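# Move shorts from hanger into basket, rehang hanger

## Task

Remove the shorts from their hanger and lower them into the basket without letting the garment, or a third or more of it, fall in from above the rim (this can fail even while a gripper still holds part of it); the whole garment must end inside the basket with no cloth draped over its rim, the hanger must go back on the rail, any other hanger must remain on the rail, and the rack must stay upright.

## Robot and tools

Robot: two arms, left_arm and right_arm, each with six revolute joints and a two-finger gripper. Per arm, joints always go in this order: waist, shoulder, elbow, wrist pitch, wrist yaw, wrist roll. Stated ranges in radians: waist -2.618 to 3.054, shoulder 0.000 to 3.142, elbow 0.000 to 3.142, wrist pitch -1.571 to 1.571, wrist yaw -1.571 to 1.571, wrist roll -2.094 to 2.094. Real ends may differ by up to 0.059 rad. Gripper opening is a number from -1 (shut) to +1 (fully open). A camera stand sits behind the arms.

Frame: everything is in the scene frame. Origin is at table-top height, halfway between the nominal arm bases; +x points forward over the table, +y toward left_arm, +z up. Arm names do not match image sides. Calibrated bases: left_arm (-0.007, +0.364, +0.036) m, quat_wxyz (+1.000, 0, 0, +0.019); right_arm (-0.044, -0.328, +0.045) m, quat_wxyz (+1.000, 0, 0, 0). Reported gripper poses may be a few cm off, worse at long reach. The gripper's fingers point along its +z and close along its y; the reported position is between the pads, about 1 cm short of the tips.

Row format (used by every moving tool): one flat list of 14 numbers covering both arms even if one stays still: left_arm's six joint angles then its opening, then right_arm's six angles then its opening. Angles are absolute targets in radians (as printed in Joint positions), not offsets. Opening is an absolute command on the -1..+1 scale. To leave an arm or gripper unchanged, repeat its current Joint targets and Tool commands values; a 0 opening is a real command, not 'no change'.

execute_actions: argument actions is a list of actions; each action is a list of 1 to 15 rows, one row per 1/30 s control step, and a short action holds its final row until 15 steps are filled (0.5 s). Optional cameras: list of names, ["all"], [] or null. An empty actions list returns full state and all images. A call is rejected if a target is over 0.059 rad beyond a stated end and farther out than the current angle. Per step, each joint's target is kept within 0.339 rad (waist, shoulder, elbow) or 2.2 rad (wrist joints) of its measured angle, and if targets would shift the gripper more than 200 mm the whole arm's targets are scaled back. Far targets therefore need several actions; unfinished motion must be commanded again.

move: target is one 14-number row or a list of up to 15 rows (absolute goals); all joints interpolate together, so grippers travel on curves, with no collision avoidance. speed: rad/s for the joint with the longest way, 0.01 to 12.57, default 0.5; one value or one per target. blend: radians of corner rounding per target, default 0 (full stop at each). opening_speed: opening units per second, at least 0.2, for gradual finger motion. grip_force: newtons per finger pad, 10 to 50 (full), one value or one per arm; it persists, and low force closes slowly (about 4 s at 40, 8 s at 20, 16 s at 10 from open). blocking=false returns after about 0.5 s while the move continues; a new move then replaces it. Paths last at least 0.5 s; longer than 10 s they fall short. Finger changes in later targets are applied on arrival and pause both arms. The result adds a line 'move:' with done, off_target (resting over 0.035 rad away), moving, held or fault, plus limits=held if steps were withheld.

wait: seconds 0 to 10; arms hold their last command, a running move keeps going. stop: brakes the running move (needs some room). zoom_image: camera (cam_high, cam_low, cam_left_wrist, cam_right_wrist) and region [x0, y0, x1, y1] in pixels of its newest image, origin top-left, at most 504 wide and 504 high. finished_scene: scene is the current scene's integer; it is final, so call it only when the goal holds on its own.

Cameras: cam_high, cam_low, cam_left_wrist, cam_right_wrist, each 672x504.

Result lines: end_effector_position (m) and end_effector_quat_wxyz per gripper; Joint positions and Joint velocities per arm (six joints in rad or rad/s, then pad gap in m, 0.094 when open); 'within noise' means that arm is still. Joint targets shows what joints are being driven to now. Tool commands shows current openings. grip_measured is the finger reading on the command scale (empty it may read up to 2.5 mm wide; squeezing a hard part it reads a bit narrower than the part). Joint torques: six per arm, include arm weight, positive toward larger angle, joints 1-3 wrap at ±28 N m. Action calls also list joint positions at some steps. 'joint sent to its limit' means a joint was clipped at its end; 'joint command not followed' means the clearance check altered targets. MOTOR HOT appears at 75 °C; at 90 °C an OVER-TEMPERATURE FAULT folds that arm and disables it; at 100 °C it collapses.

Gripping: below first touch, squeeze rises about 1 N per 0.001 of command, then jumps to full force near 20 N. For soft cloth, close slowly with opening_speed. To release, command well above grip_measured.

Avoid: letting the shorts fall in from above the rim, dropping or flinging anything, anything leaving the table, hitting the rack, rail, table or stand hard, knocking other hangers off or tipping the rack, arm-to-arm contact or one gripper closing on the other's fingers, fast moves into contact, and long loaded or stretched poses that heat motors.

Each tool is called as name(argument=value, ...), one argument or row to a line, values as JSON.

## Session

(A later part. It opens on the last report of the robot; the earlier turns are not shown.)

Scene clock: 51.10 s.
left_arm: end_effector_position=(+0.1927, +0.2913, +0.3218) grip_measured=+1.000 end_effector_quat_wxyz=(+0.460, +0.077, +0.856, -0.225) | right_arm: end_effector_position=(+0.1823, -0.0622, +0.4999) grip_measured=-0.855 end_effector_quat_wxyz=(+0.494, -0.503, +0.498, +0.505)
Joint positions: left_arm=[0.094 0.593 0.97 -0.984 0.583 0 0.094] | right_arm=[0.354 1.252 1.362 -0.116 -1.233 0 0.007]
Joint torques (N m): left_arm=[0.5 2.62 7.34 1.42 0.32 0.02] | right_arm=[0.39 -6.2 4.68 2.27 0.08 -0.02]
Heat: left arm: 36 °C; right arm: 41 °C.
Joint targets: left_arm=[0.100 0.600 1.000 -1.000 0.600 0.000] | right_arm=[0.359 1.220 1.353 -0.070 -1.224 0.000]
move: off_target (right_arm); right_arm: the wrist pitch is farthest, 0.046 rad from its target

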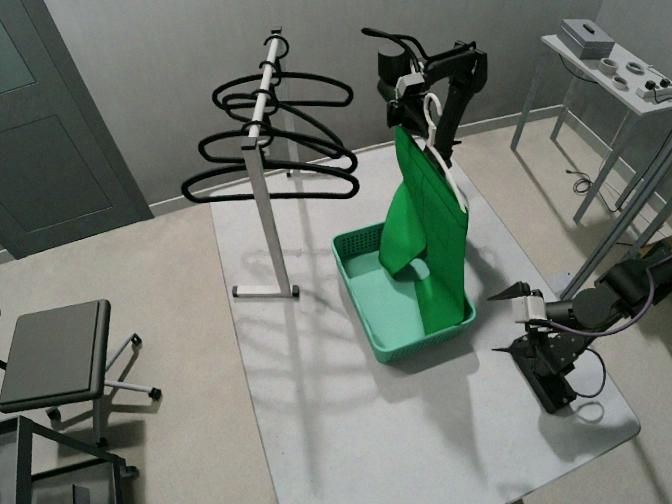

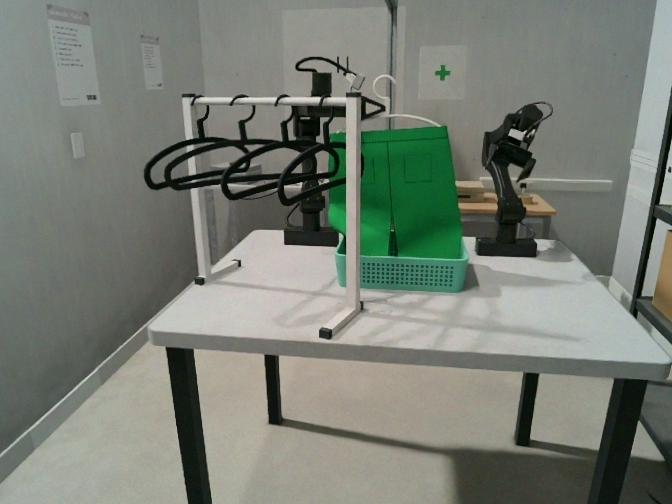

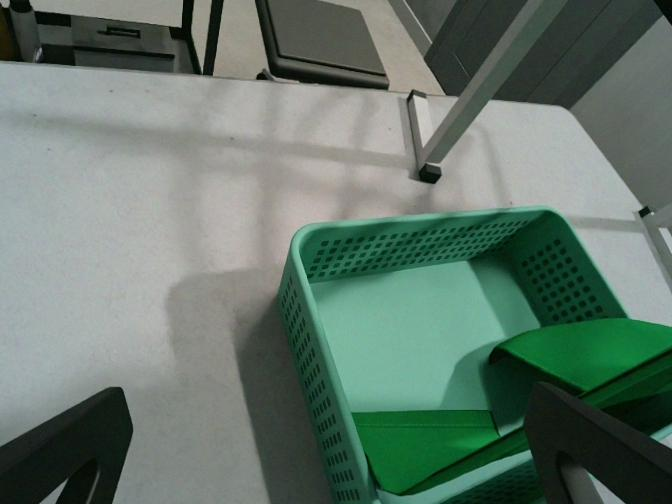

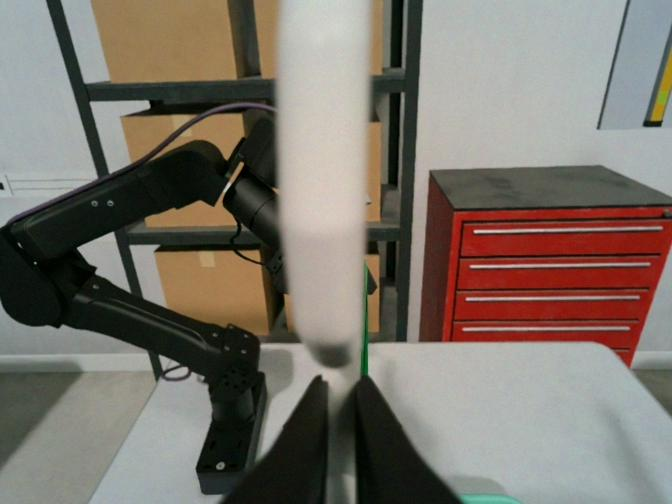

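move(
  target=[
    [0.1,0.6,1.0,-1.0,0.6,0,1,0.358,1.757,1.295,0.526,-1.21,0,-1],
  ],
  speed=0.35,
  cameras=["all"],
)

zoom_image(
  camera="cam_low",
  region=[230, 20, 590, 320],
)

Scene clock: 53.77 s.
left_arm: end_effector_position=(+0.1927, +0.2913, +0.3218) grip_measured=+1.000 end_effector_quat_wxyz=(+0.460, +0.077, +0.856, -0.225) | right_arm: end_effector_position=(+0.3158, -0.0137, +0.3759) grip_measured=-0.855 end_effector_quat_wxyz=(+0.511, -0.506, +0.488, +0.495)
Joint positions: left_arm=[0.094 0.593 0.97 -0.984 0.583 0 0.094] | right_arm=[0.354 1.75 1.302 0.484 -1.218 0 0.007]
Joint torques (N m): left_arm=[0.5 2.63 7.34 1.42 0.32 0.02] | right_arm=[0.44 -8.06 5.23 2.3 0.12 -0.03]
Heat: left arm: 36 °C; right arm: 41 °C.
Joint targets: left_arm=[0.100 0.600 1.000 -1.000 0.600 0.000] | right_arm=[0.358 1.757 1.295 0.526 -1.210 0.000]
move: off_target (right_arm); right_arm: the wrist pitch is farthest, 0.042 rad from its target

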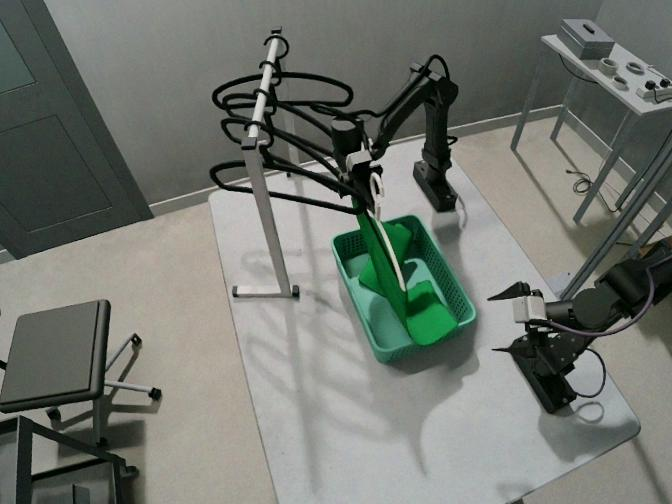

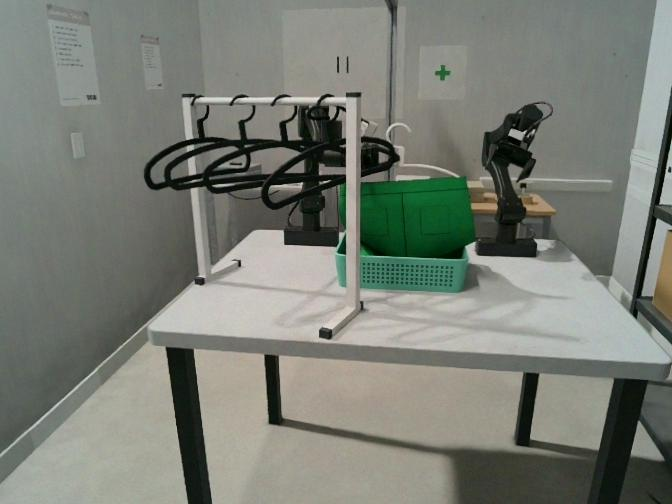

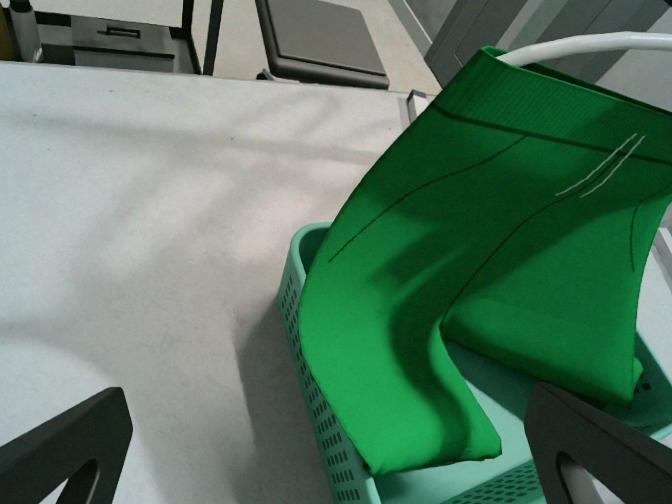

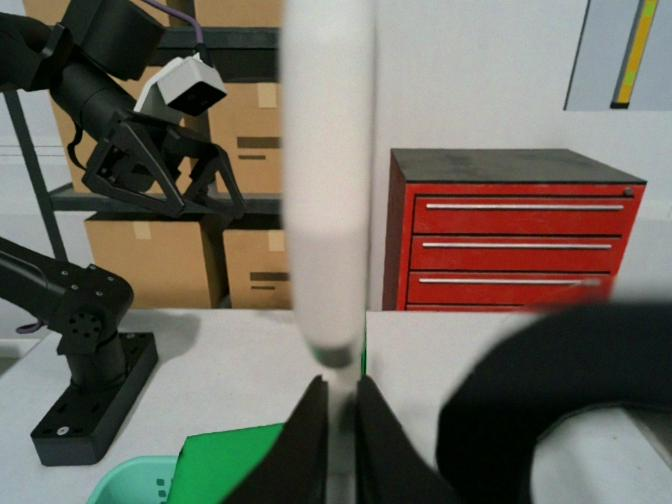

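Scaled by 1.400.

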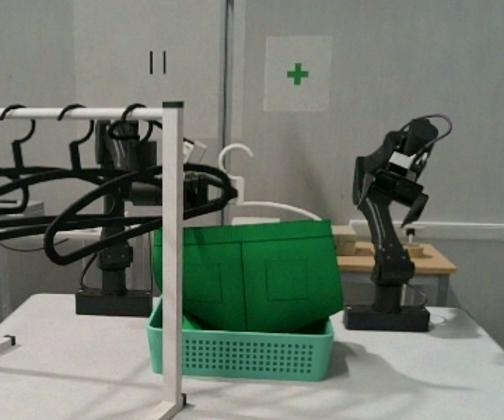

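zoom_image(
  camera="cam_high",
  region=[200, 10, 500, 310],
)

Scaled by 1.680.

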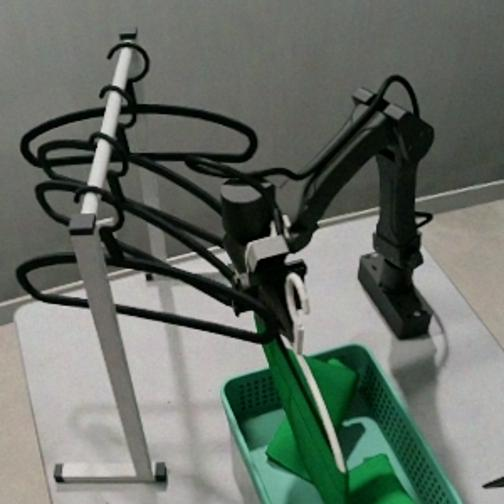

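move(
  target=[
    [0.1,0.6,1.0,-1.0,0.6,0,1,0.46,1.495,0.905,0.632,-1.112,0,-1],
  ],
  speed=0.3,
  cameras=["all"],
)

zoom_image(
  camera="cam_high",
  region=[200, 10, 500, 370],
)

zoom_image(
  camera="cam_low",
  region=[130, 20, 590, 320],
)

Scene clock: 56.10 s.
left_arm: end_effector_position=(+0.1927, +0.2913, +0.3218) grip_measured=+1.000 end_effector_quat_wxyz=(+0.460, +0.077, +0.856, -0.225) | right_arm: end_effector_position=(+0.2377, -0.0084, +0.3334) grip_measured=-0.855 end_effector_quat_wxyz=(+0.495, -0.499, +0.504, +0.502)
Joint positions: left_arm=[0.094 0.593 0.97 -0.984 0.583 0 0.094] | right_arm=[0.456 1.531 0.918 0.599 -1.118 0 0.007]
Joint torques (N m): left_arm=[0.5 2.65 7.34 1.43 0.32 0.02] | right_arm=[0.24 -9.5 4.59 2.26 0.06 -0.02]
Heat: left arm: 36 °C; right arm: 41 °C.
Joint targets: left_arm=[0.100 0.600 1.000 -1.000 0.600 0.000] | right_arm=[0.460 1.495 0.905 0.632 -1.112 0.000]
move: off_target (right_arm); right_arm: the shoulder is farthest, 0.036 rad from its target

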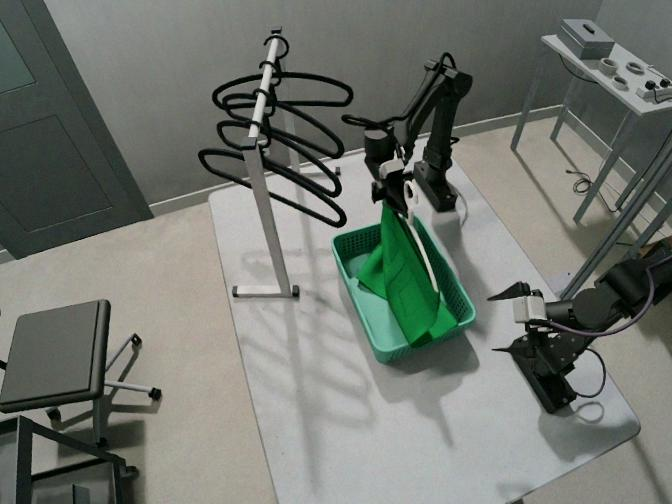

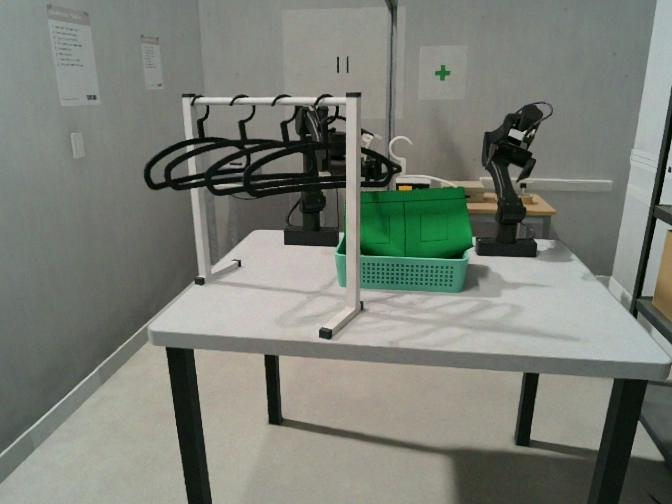

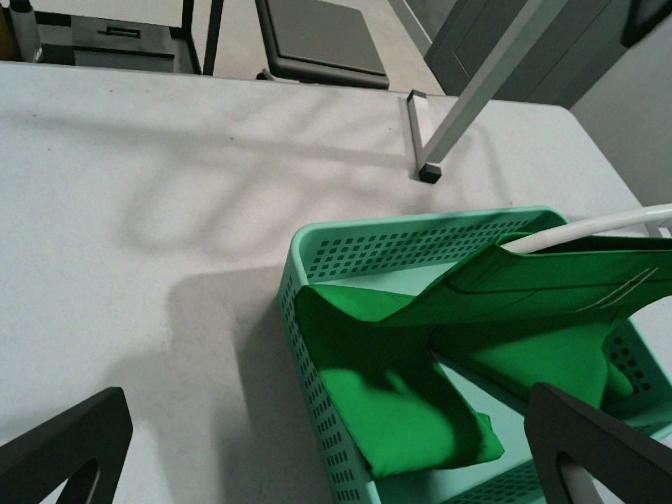

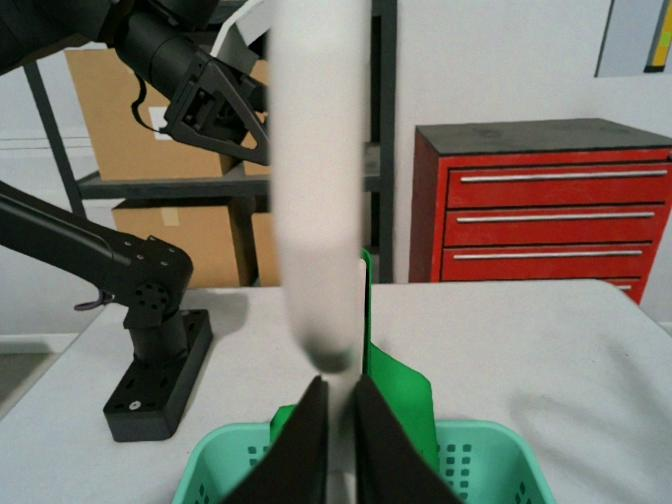

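Scaled by 1.400.

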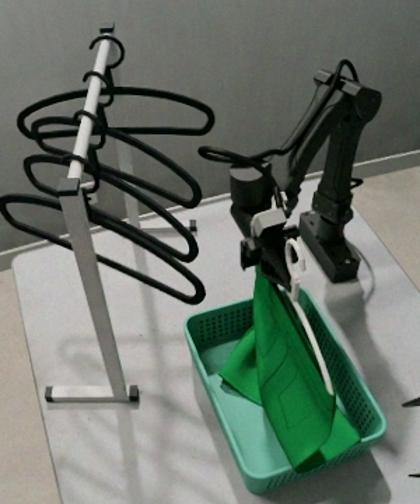

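Scaled by 1.096.

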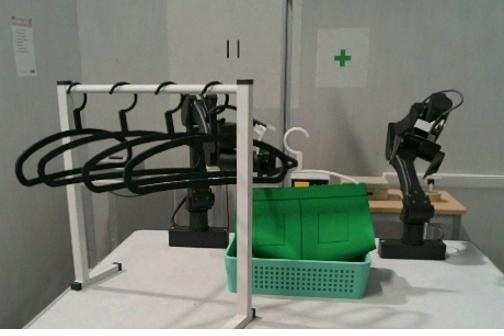

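move(
  target=[
    [0.1,0.6,1.0,-1.0,0.6,0,1,0.402,1.625,1.078,0.61,-1.167,0,-1],
    [0.244,1.453,0.2,1.253,1.5,0,1,0.402,1.625,1.078,0.61,-1.167,0,-1],
  ],
  speed=[0.3,0.7],
  cameras=["all"],
)

zoom_image(
  camera="cam_low",
  region=[230, 80, 590, 320],
)

zoom_image(
  camera="cam_high",
  region=[250, 120, 600, 420],
)

Scene clock: 63.63 s.
left_arm: end_effector_position=(+0.2442, +0.2493, +0.2076) grip_measured=+1.000 end_effector_quat_wxyz=(+0.586, +0.408, +0.577, -0.397) | right_arm: end_effector_position=(+0.2695, -0.0128, +0.3485) grip_measured=-0.855 end_effector_quat_wxyz=(+0.511, -0.501, +0.493, +0.494)
Joint positions: left_arm=[0.238 1.438 0.215 1.242 1.487 0 0.094] | right_arm=[0.406 1.613 1.04 0.599 -1.156 0 0.007]
Joint torques (N m): left_arm=[0.53 -2.39 2.19 1.38 0.13 0.02] | right_arm=[-0.31 -6.12 8.46 1.96 -0.09 -0.04]
Heat: left arm: 36 °C; right arm: 40 °C.
Joint targets: left_arm=[0.244 1.453 0.200 1.253 1.500 0.000] | right_arm=[0.402 1.625 1.078 0.610 -1.167 0.000]
move: off_target (right_arm); right_arm: the elbow is farthest, 0.038 rad from its target

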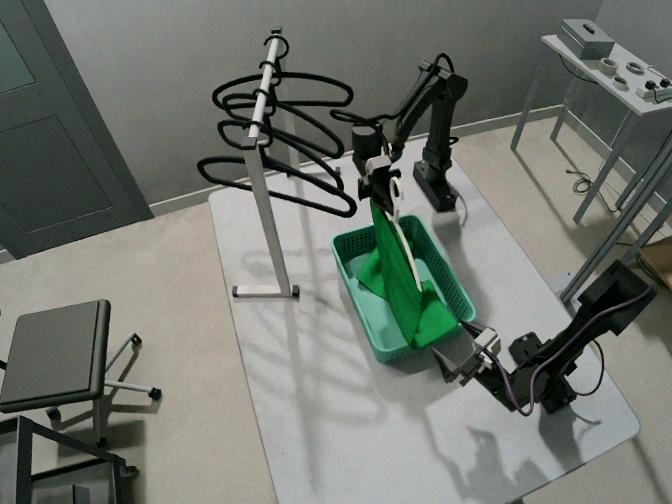

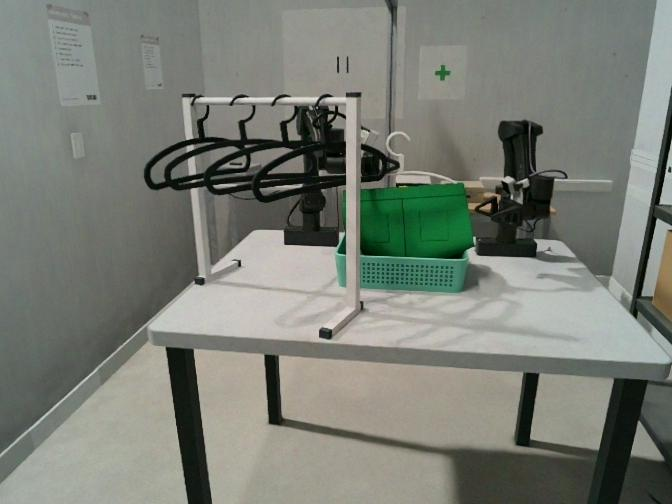

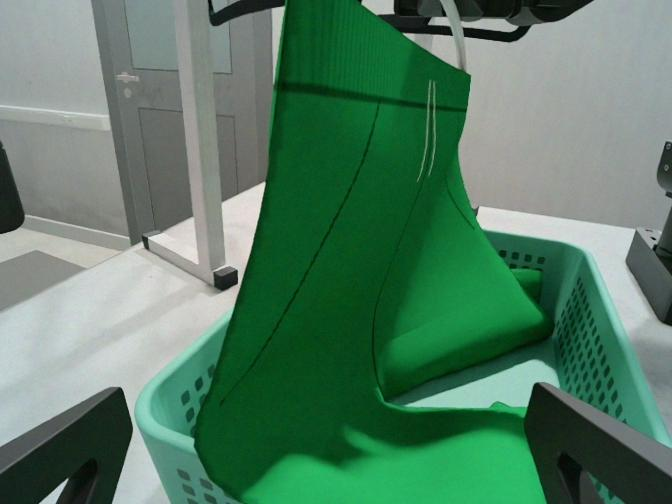

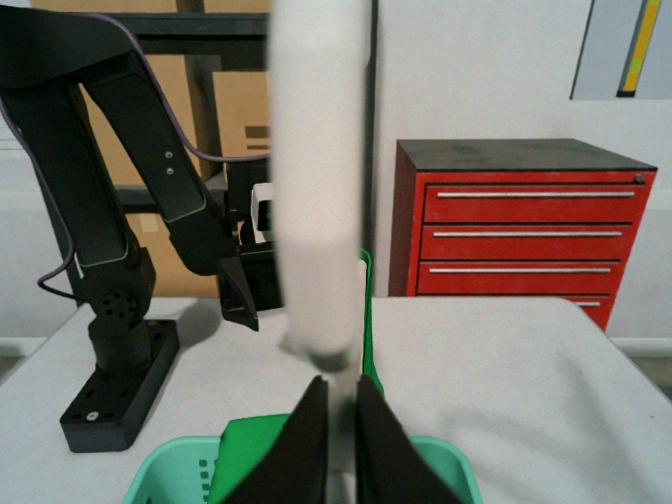

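Scaled by 1.400.

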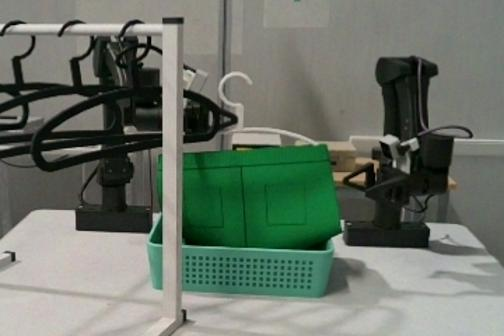

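Scaled by 1.440.

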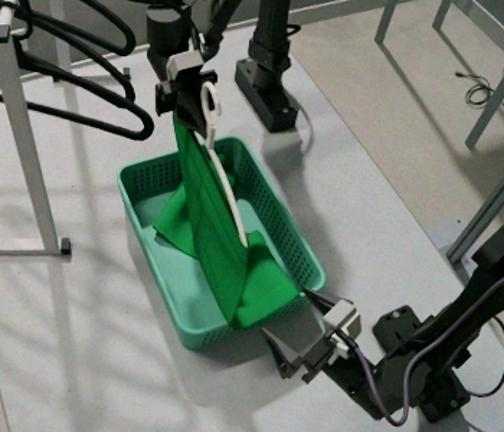

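move(
  target=[-0.28,1.70,0.465,1.22,0.98,0,1,0.402,1.625,1.078,0.61,-1.167,0,-1],
  speed=0.4,
  cameras=["all"],
)

zoom_image(
  camera="cam_high",
  region=[250, 120, 600, 420],
)

Scene clock: 66.20 s.
left_arm: end_effector_position=(+0.3022, +0.1346, +0.2058) grip_measured=+1.000 end_effector_quat_wxyz=(+0.579, +0.408, +0.576, -0.407) | right_arm: end_effector_position=(+0.2695, -0.0128, +0.3485) grip_measured=-0.855 end_effector_quat_wxyz=(+0.511, -0.501, +0.493, +0.494)
Joint positions: left_arm=[-0.277 1.678 0.442 1.24 0.992 0 0.094] | right_arm=[0.406 1.613 1.04 0.599 -1.156 0 0.007]
Joint torques (N m): left_arm=[-0.32 -4.59 5.46 1.38 -0.08 0.02] | right_arm=[-0.23 -5.97 8.59 1.96 -0.09 -0.04]
Heat: left arm: 36 °C; right arm: 40 °C.
Joint targets: left_arm=[-0.280 1.700 0.465 1.220 0.980 0.000] | right_arm=[0.402 1.625 1.078 0.610 -1.167 0.000]
move: off_target (right_arm); right_arm: the elbow is farthest, 0.038 rad from its target

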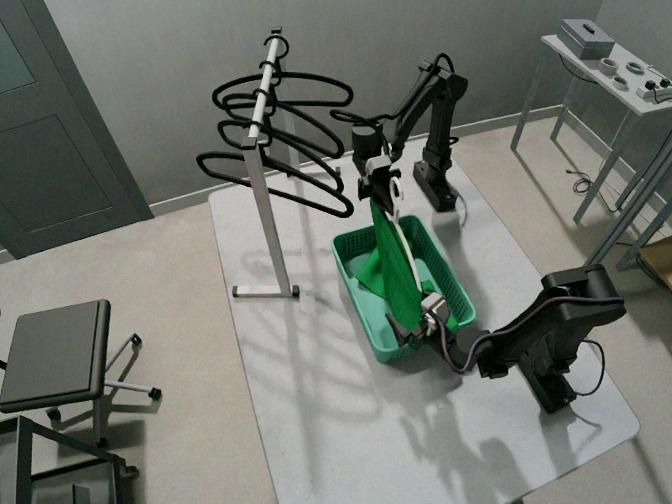

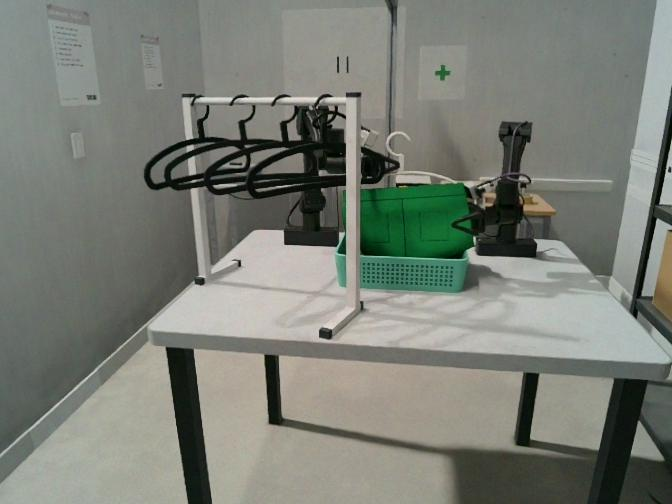

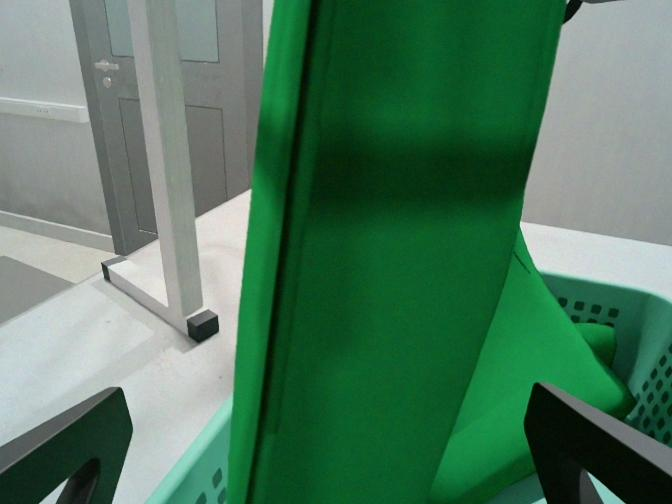

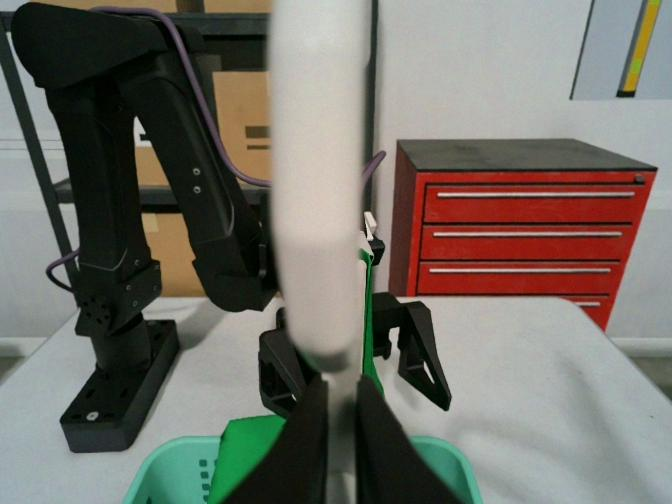

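Scaled by 1.440.

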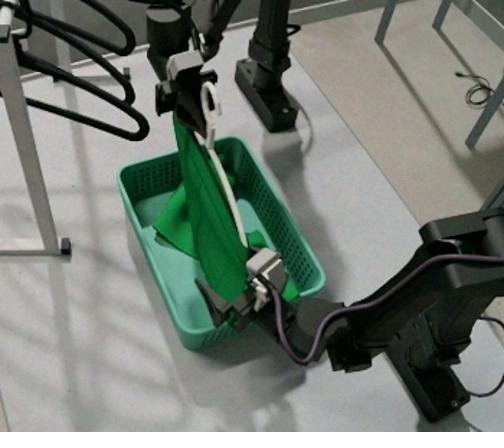

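move(
  target=[-0.28,1.70,0.465,1.22,0.98,0,-1,0.402,1.625,1.078,0.61,-1.167,0,-1],
  opening_speed=1.2,
  cameras=["cam_left_wrist","cam_high"],
)

Scene clock: 68.20 s.
left_arm: end_effector_position=(+0.3022, +0.1345, +0.2056) grip_measured=-0.955 end_effector_quat_wxyz=(+0.579, +0.408, +0.577, -0.407) | right_arm: end_effector_position=(+0.2695, -0.0128, +0.3485) grip_measured=-0.855 end_effector_quat_wxyz=(+0.511, -0.501, +0.493, +0.494)
Joint positions: left_arm=[-0.277 1.678 0.442 1.239 0.991 0 0.002] | right_arm=[0.406 1.613 1.04 0.599 -1.156 -0.001 0.007]
Joint torques (N m): left_arm=[-0.29 -4.57 5.46 1.39 -0.1 0.02] | right_arm=[-0.27 -6.38 8.58 1.96 -0.09 0.01]
Heat: left arm: 36 °C; right arm: 40 °C.
Joint targets: left_arm=[-0.280 1.700 0.465 1.220 0.980 0.000] | right_arm=[0.402 1.625 1.078 0.610 -1.167 0.000]
move: off_target (right_arm); right_arm: the elbow is farthest, 0.038 rad from its target
Images, in order (width x height): cam_high 672x504, cam_left_wrist 672x504.

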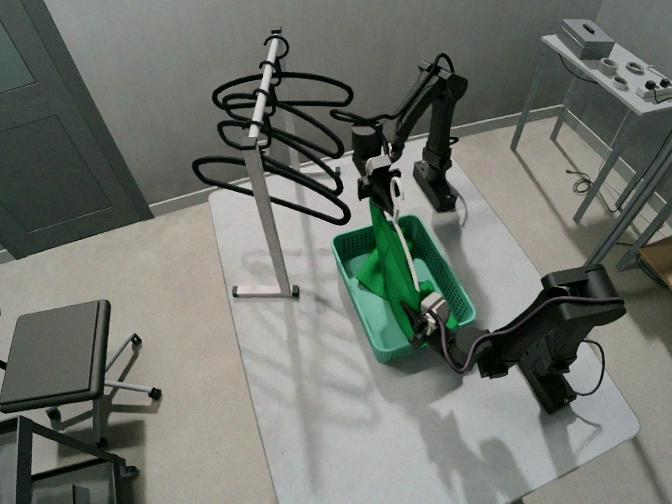

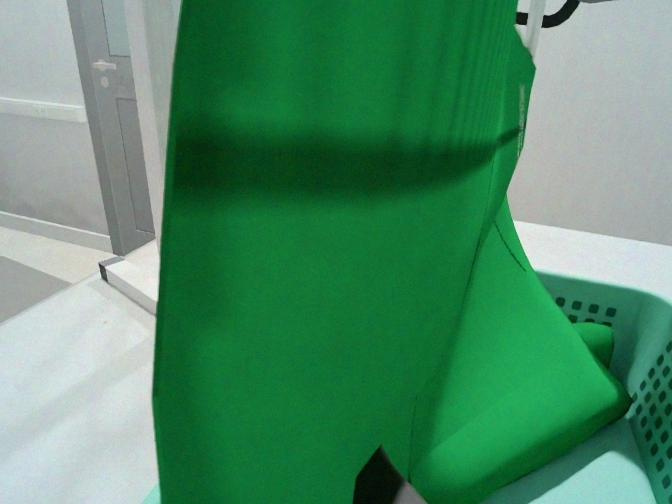

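move(
  target=[-0.28,1.70,0.465,1.22,0.98,0,-1,0.403,1.565,1.375,0.27,-1.17,0,-1],
  speed=0.25,
  cameras=["all"],
)

zoom_image(
  camera="cam_high",
  region=[250, 120, 600, 420],
)

zoom_image(
  camera="cam_low",
  region=[230, 80, 590, 320],
)

Scene clock: 70.27 s.
left_arm: end_effector_position=(+0.3036, +0.1315, +0.2183) grip_measured=-0.957 end_effector_quat_wxyz=(+0.596, +0.419, +0.555, -0.402) | right_arm: end_effector_position=(+0.2837, -0.0077, +0.4006) grip_measured=-0.855 end_effector_quat_wxyz=(+0.479, -0.484, +0.531, +0.504)
Joint positions: left_arm=[-0.284 1.678 0.46 1.281 0.994 0 0.002] | right_arm=[0.406 1.613 1.314 0.219 -1.144 -0.001 0.007]
Joint torques (N m): left_arm=[0.27 -4.67 3.97 0.99 -0.16 0.02] | right_arm=[-0.03 -11.45 10.43 2.48 -0.32 -0.03]
Heat: left arm: 36 °C; right arm: 40 °C.
Joint targets: left_arm=[-0.280 1.700 0.465 1.220 0.980 0.000] | right_arm=[0.403 1.565 1.375 0.270 -1.170 0.000]
move: off_target (left_arm, right_arm); left_arm: the wrist pitch is farthest, 0.061 rad from its target; right_arm: the elbow is farthest, 0.061 rad from its target

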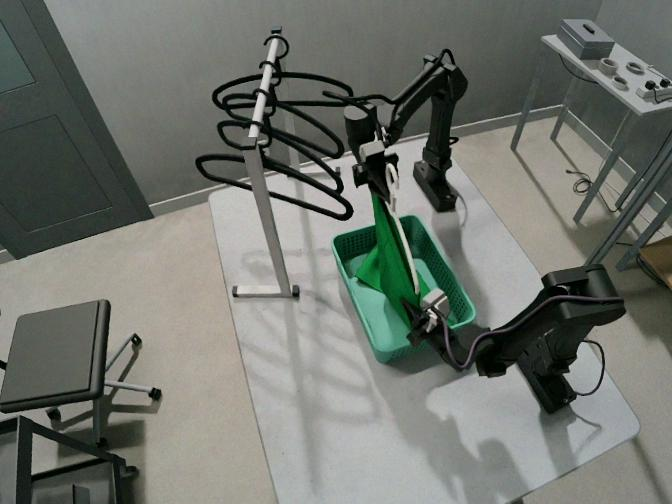

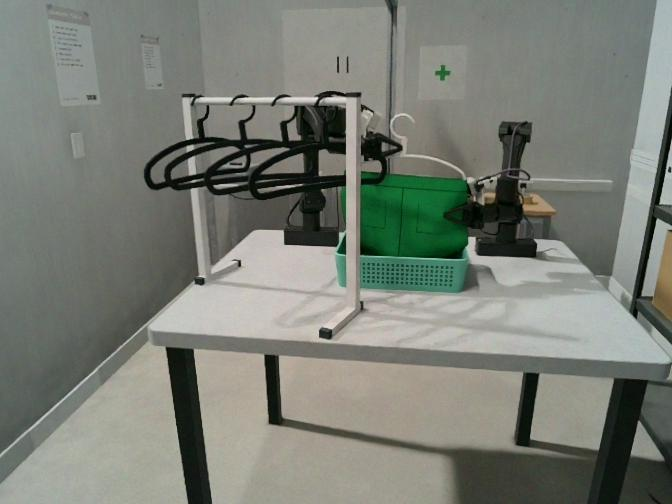

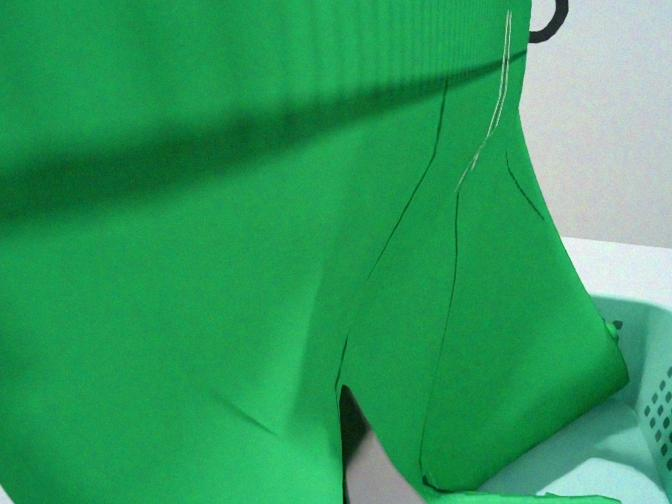

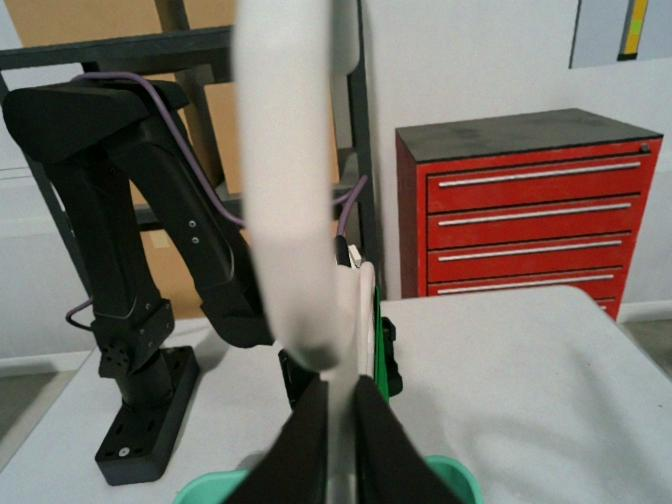

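Scaled by 1.440.

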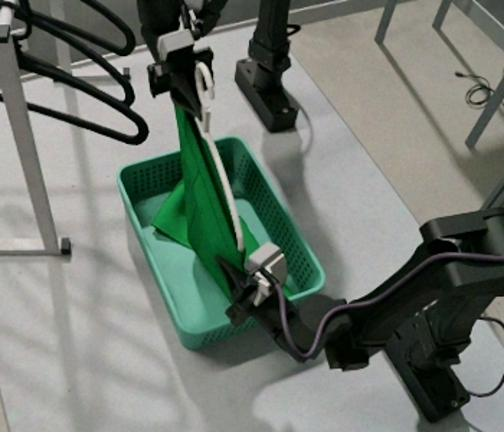

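Scaled by 1.400.

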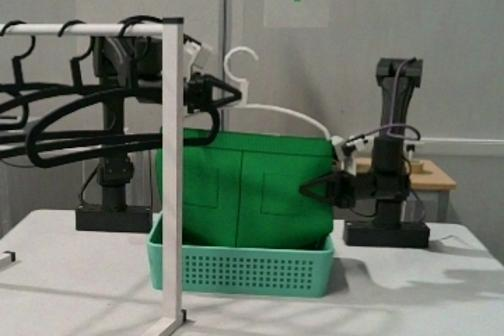

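move(
  target=[-0.28,1.70,0.465,1.22,0.98,0,-1,0.403,1.51,1.46,0.13,-1.17,0,-1],
  speed=0.25,
  cameras=["all"],
)

zoom_image(
  camera="cam_low",
  region=[230, 80, 590, 320],
)

Scene clock: 71.70 s.
left_arm: end_effector_position=(+0.3032, +0.1305, +0.2082) grip_measured=-0.957 end_effector_quat_wxyz=(+0.576, +0.412, +0.574, -0.411) | right_arm: end_effector_position=(+0.2535, -0.0191, +0.4783) grip_measured=-0.855 end_effector_quat_wxyz=(+0.521, -0.508, +0.479, +0.490)
Joint positions: left_arm=[-0.287 1.678 0.46 1.221 0.994 0 0.002] | right_arm=[0.406 1.515 1.443 0.134 -1.163 -0.003 0.007]
Joint torques (N m): left_arm=[0.55 -4.68 4 1.56 -0.19 0.02] | right_arm=[-0.17 -6.58 7.09 1.78 -0.05 0.02]
Heat: left arm: 36 °C; right arm: 41 °C.
Joint targets: left_arm=[-0.280 1.700 0.465 1.220 0.980 0.000] | right_arm=[0.403 1.510 1.460 0.130 -1.170 0.000]
move: done

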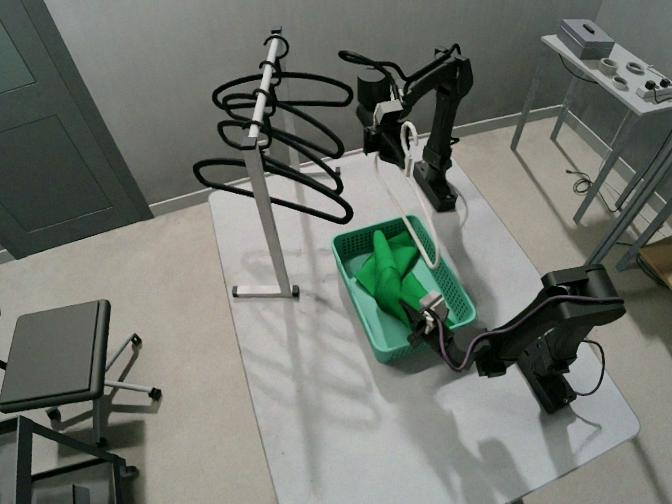

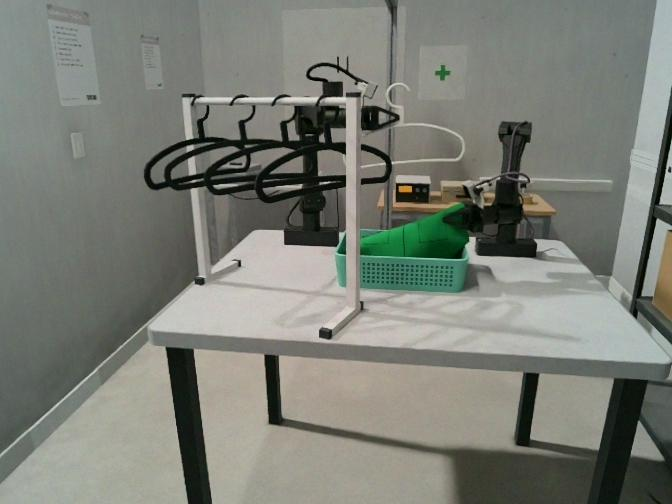

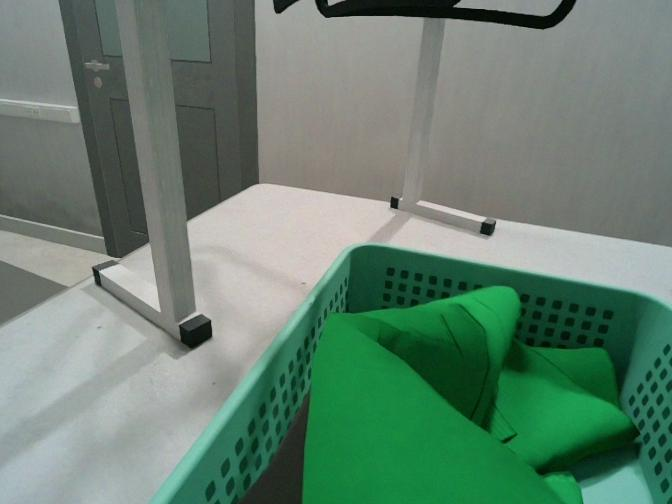

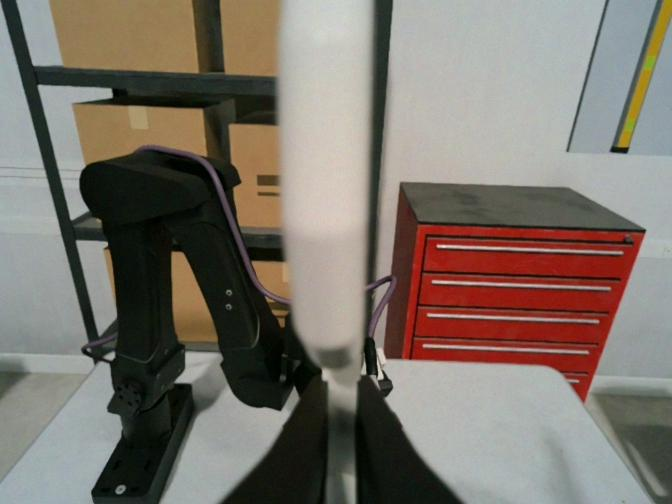

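Scaled by 1.400.

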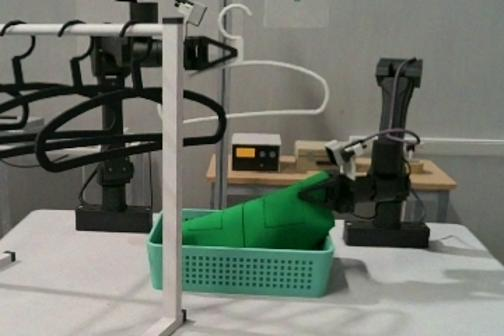

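move(
  target=[-0.852,1.57,1.005,-0.32,0.0,0,-1,0.403,1.51,1.46,0.13,-1.17,0,-1],
  speed=0.5,
  cameras=["all"],
)

Scene clock: 76.03 s.
left_arm: end_effector_position=(+0.2767, +0.0642, +0.1196) grip_measured=-0.957 end_effector_quat_wxyz=(+0.286, +0.376, +0.872, -0.130) | right_arm: end_effector_position=(+0.2535, -0.0191, +0.4783) grip_measured=-0.855 end_effector_quat_wxyz=(+0.521, -0.508, +0.479, +0.490)
Joint positions: left_arm=[-0.849 1.61 0.974 -0.295 0.013 0 0.002] | right_arm=[0.406 1.515 1.443 0.134 -1.163 -0.003 0.007]
Joint torques (N m): left_arm=[-0.35 -11.29 7.83 1.11 -0.12 0.02] | right_arm=[-0.1 -6.38 7.01 1.79 -0.02 0.02]
Heat: left arm: 36 °C; right arm: 40 °C.
Joint targets: left_arm=[-0.852 1.570 1.005 -0.320 0.000 0.000] | right_arm=[0.403 1.510 1.460 0.130 -1.170 0.000]
move: off_target (left_arm); left_arm: the shoulder is farthest, 0.040 rad from its target

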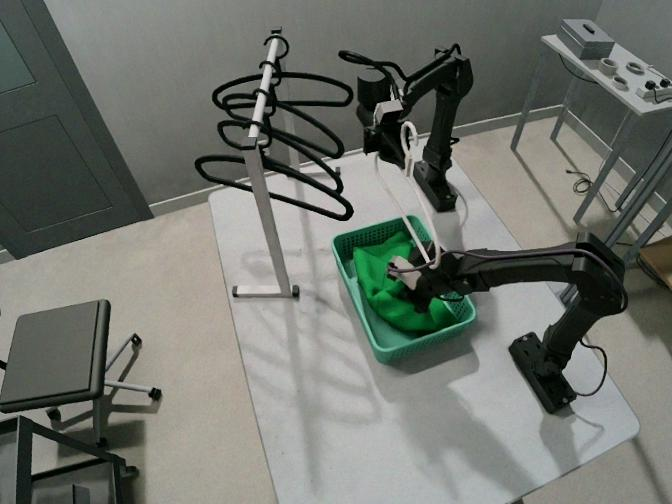

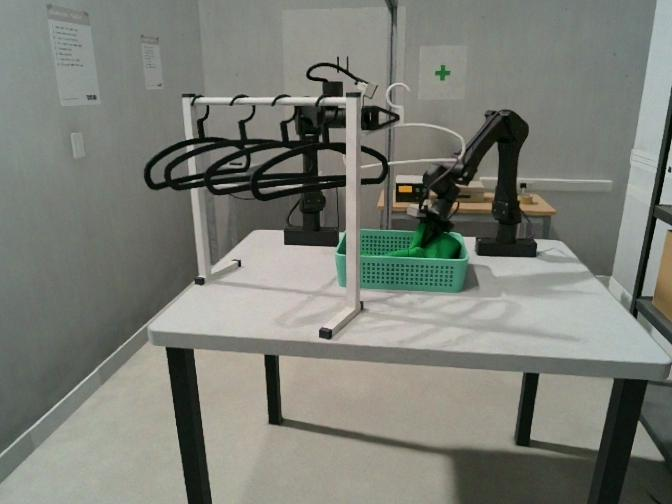

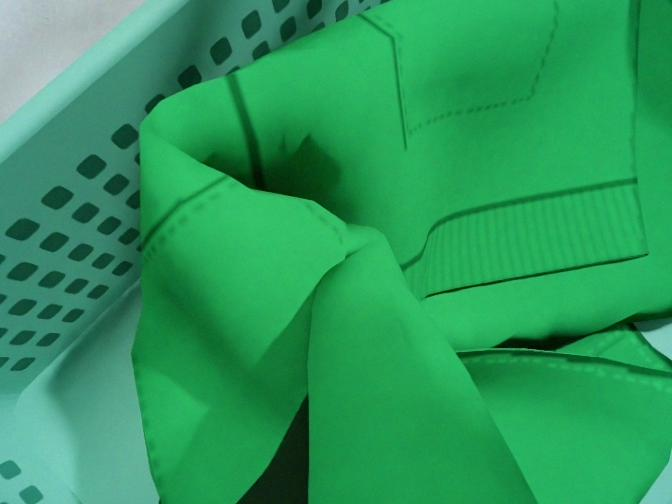

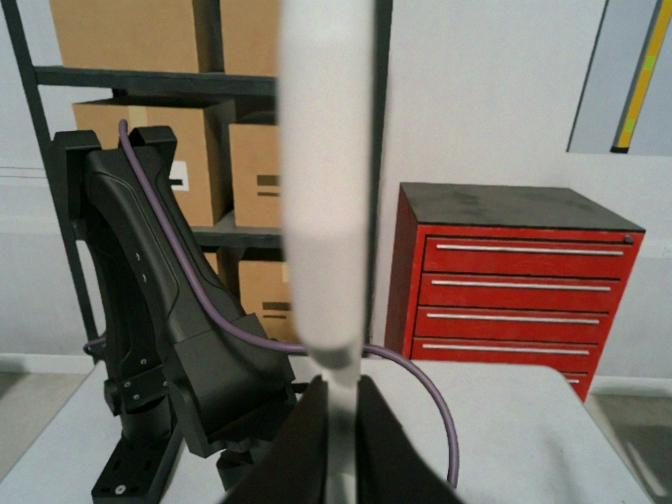

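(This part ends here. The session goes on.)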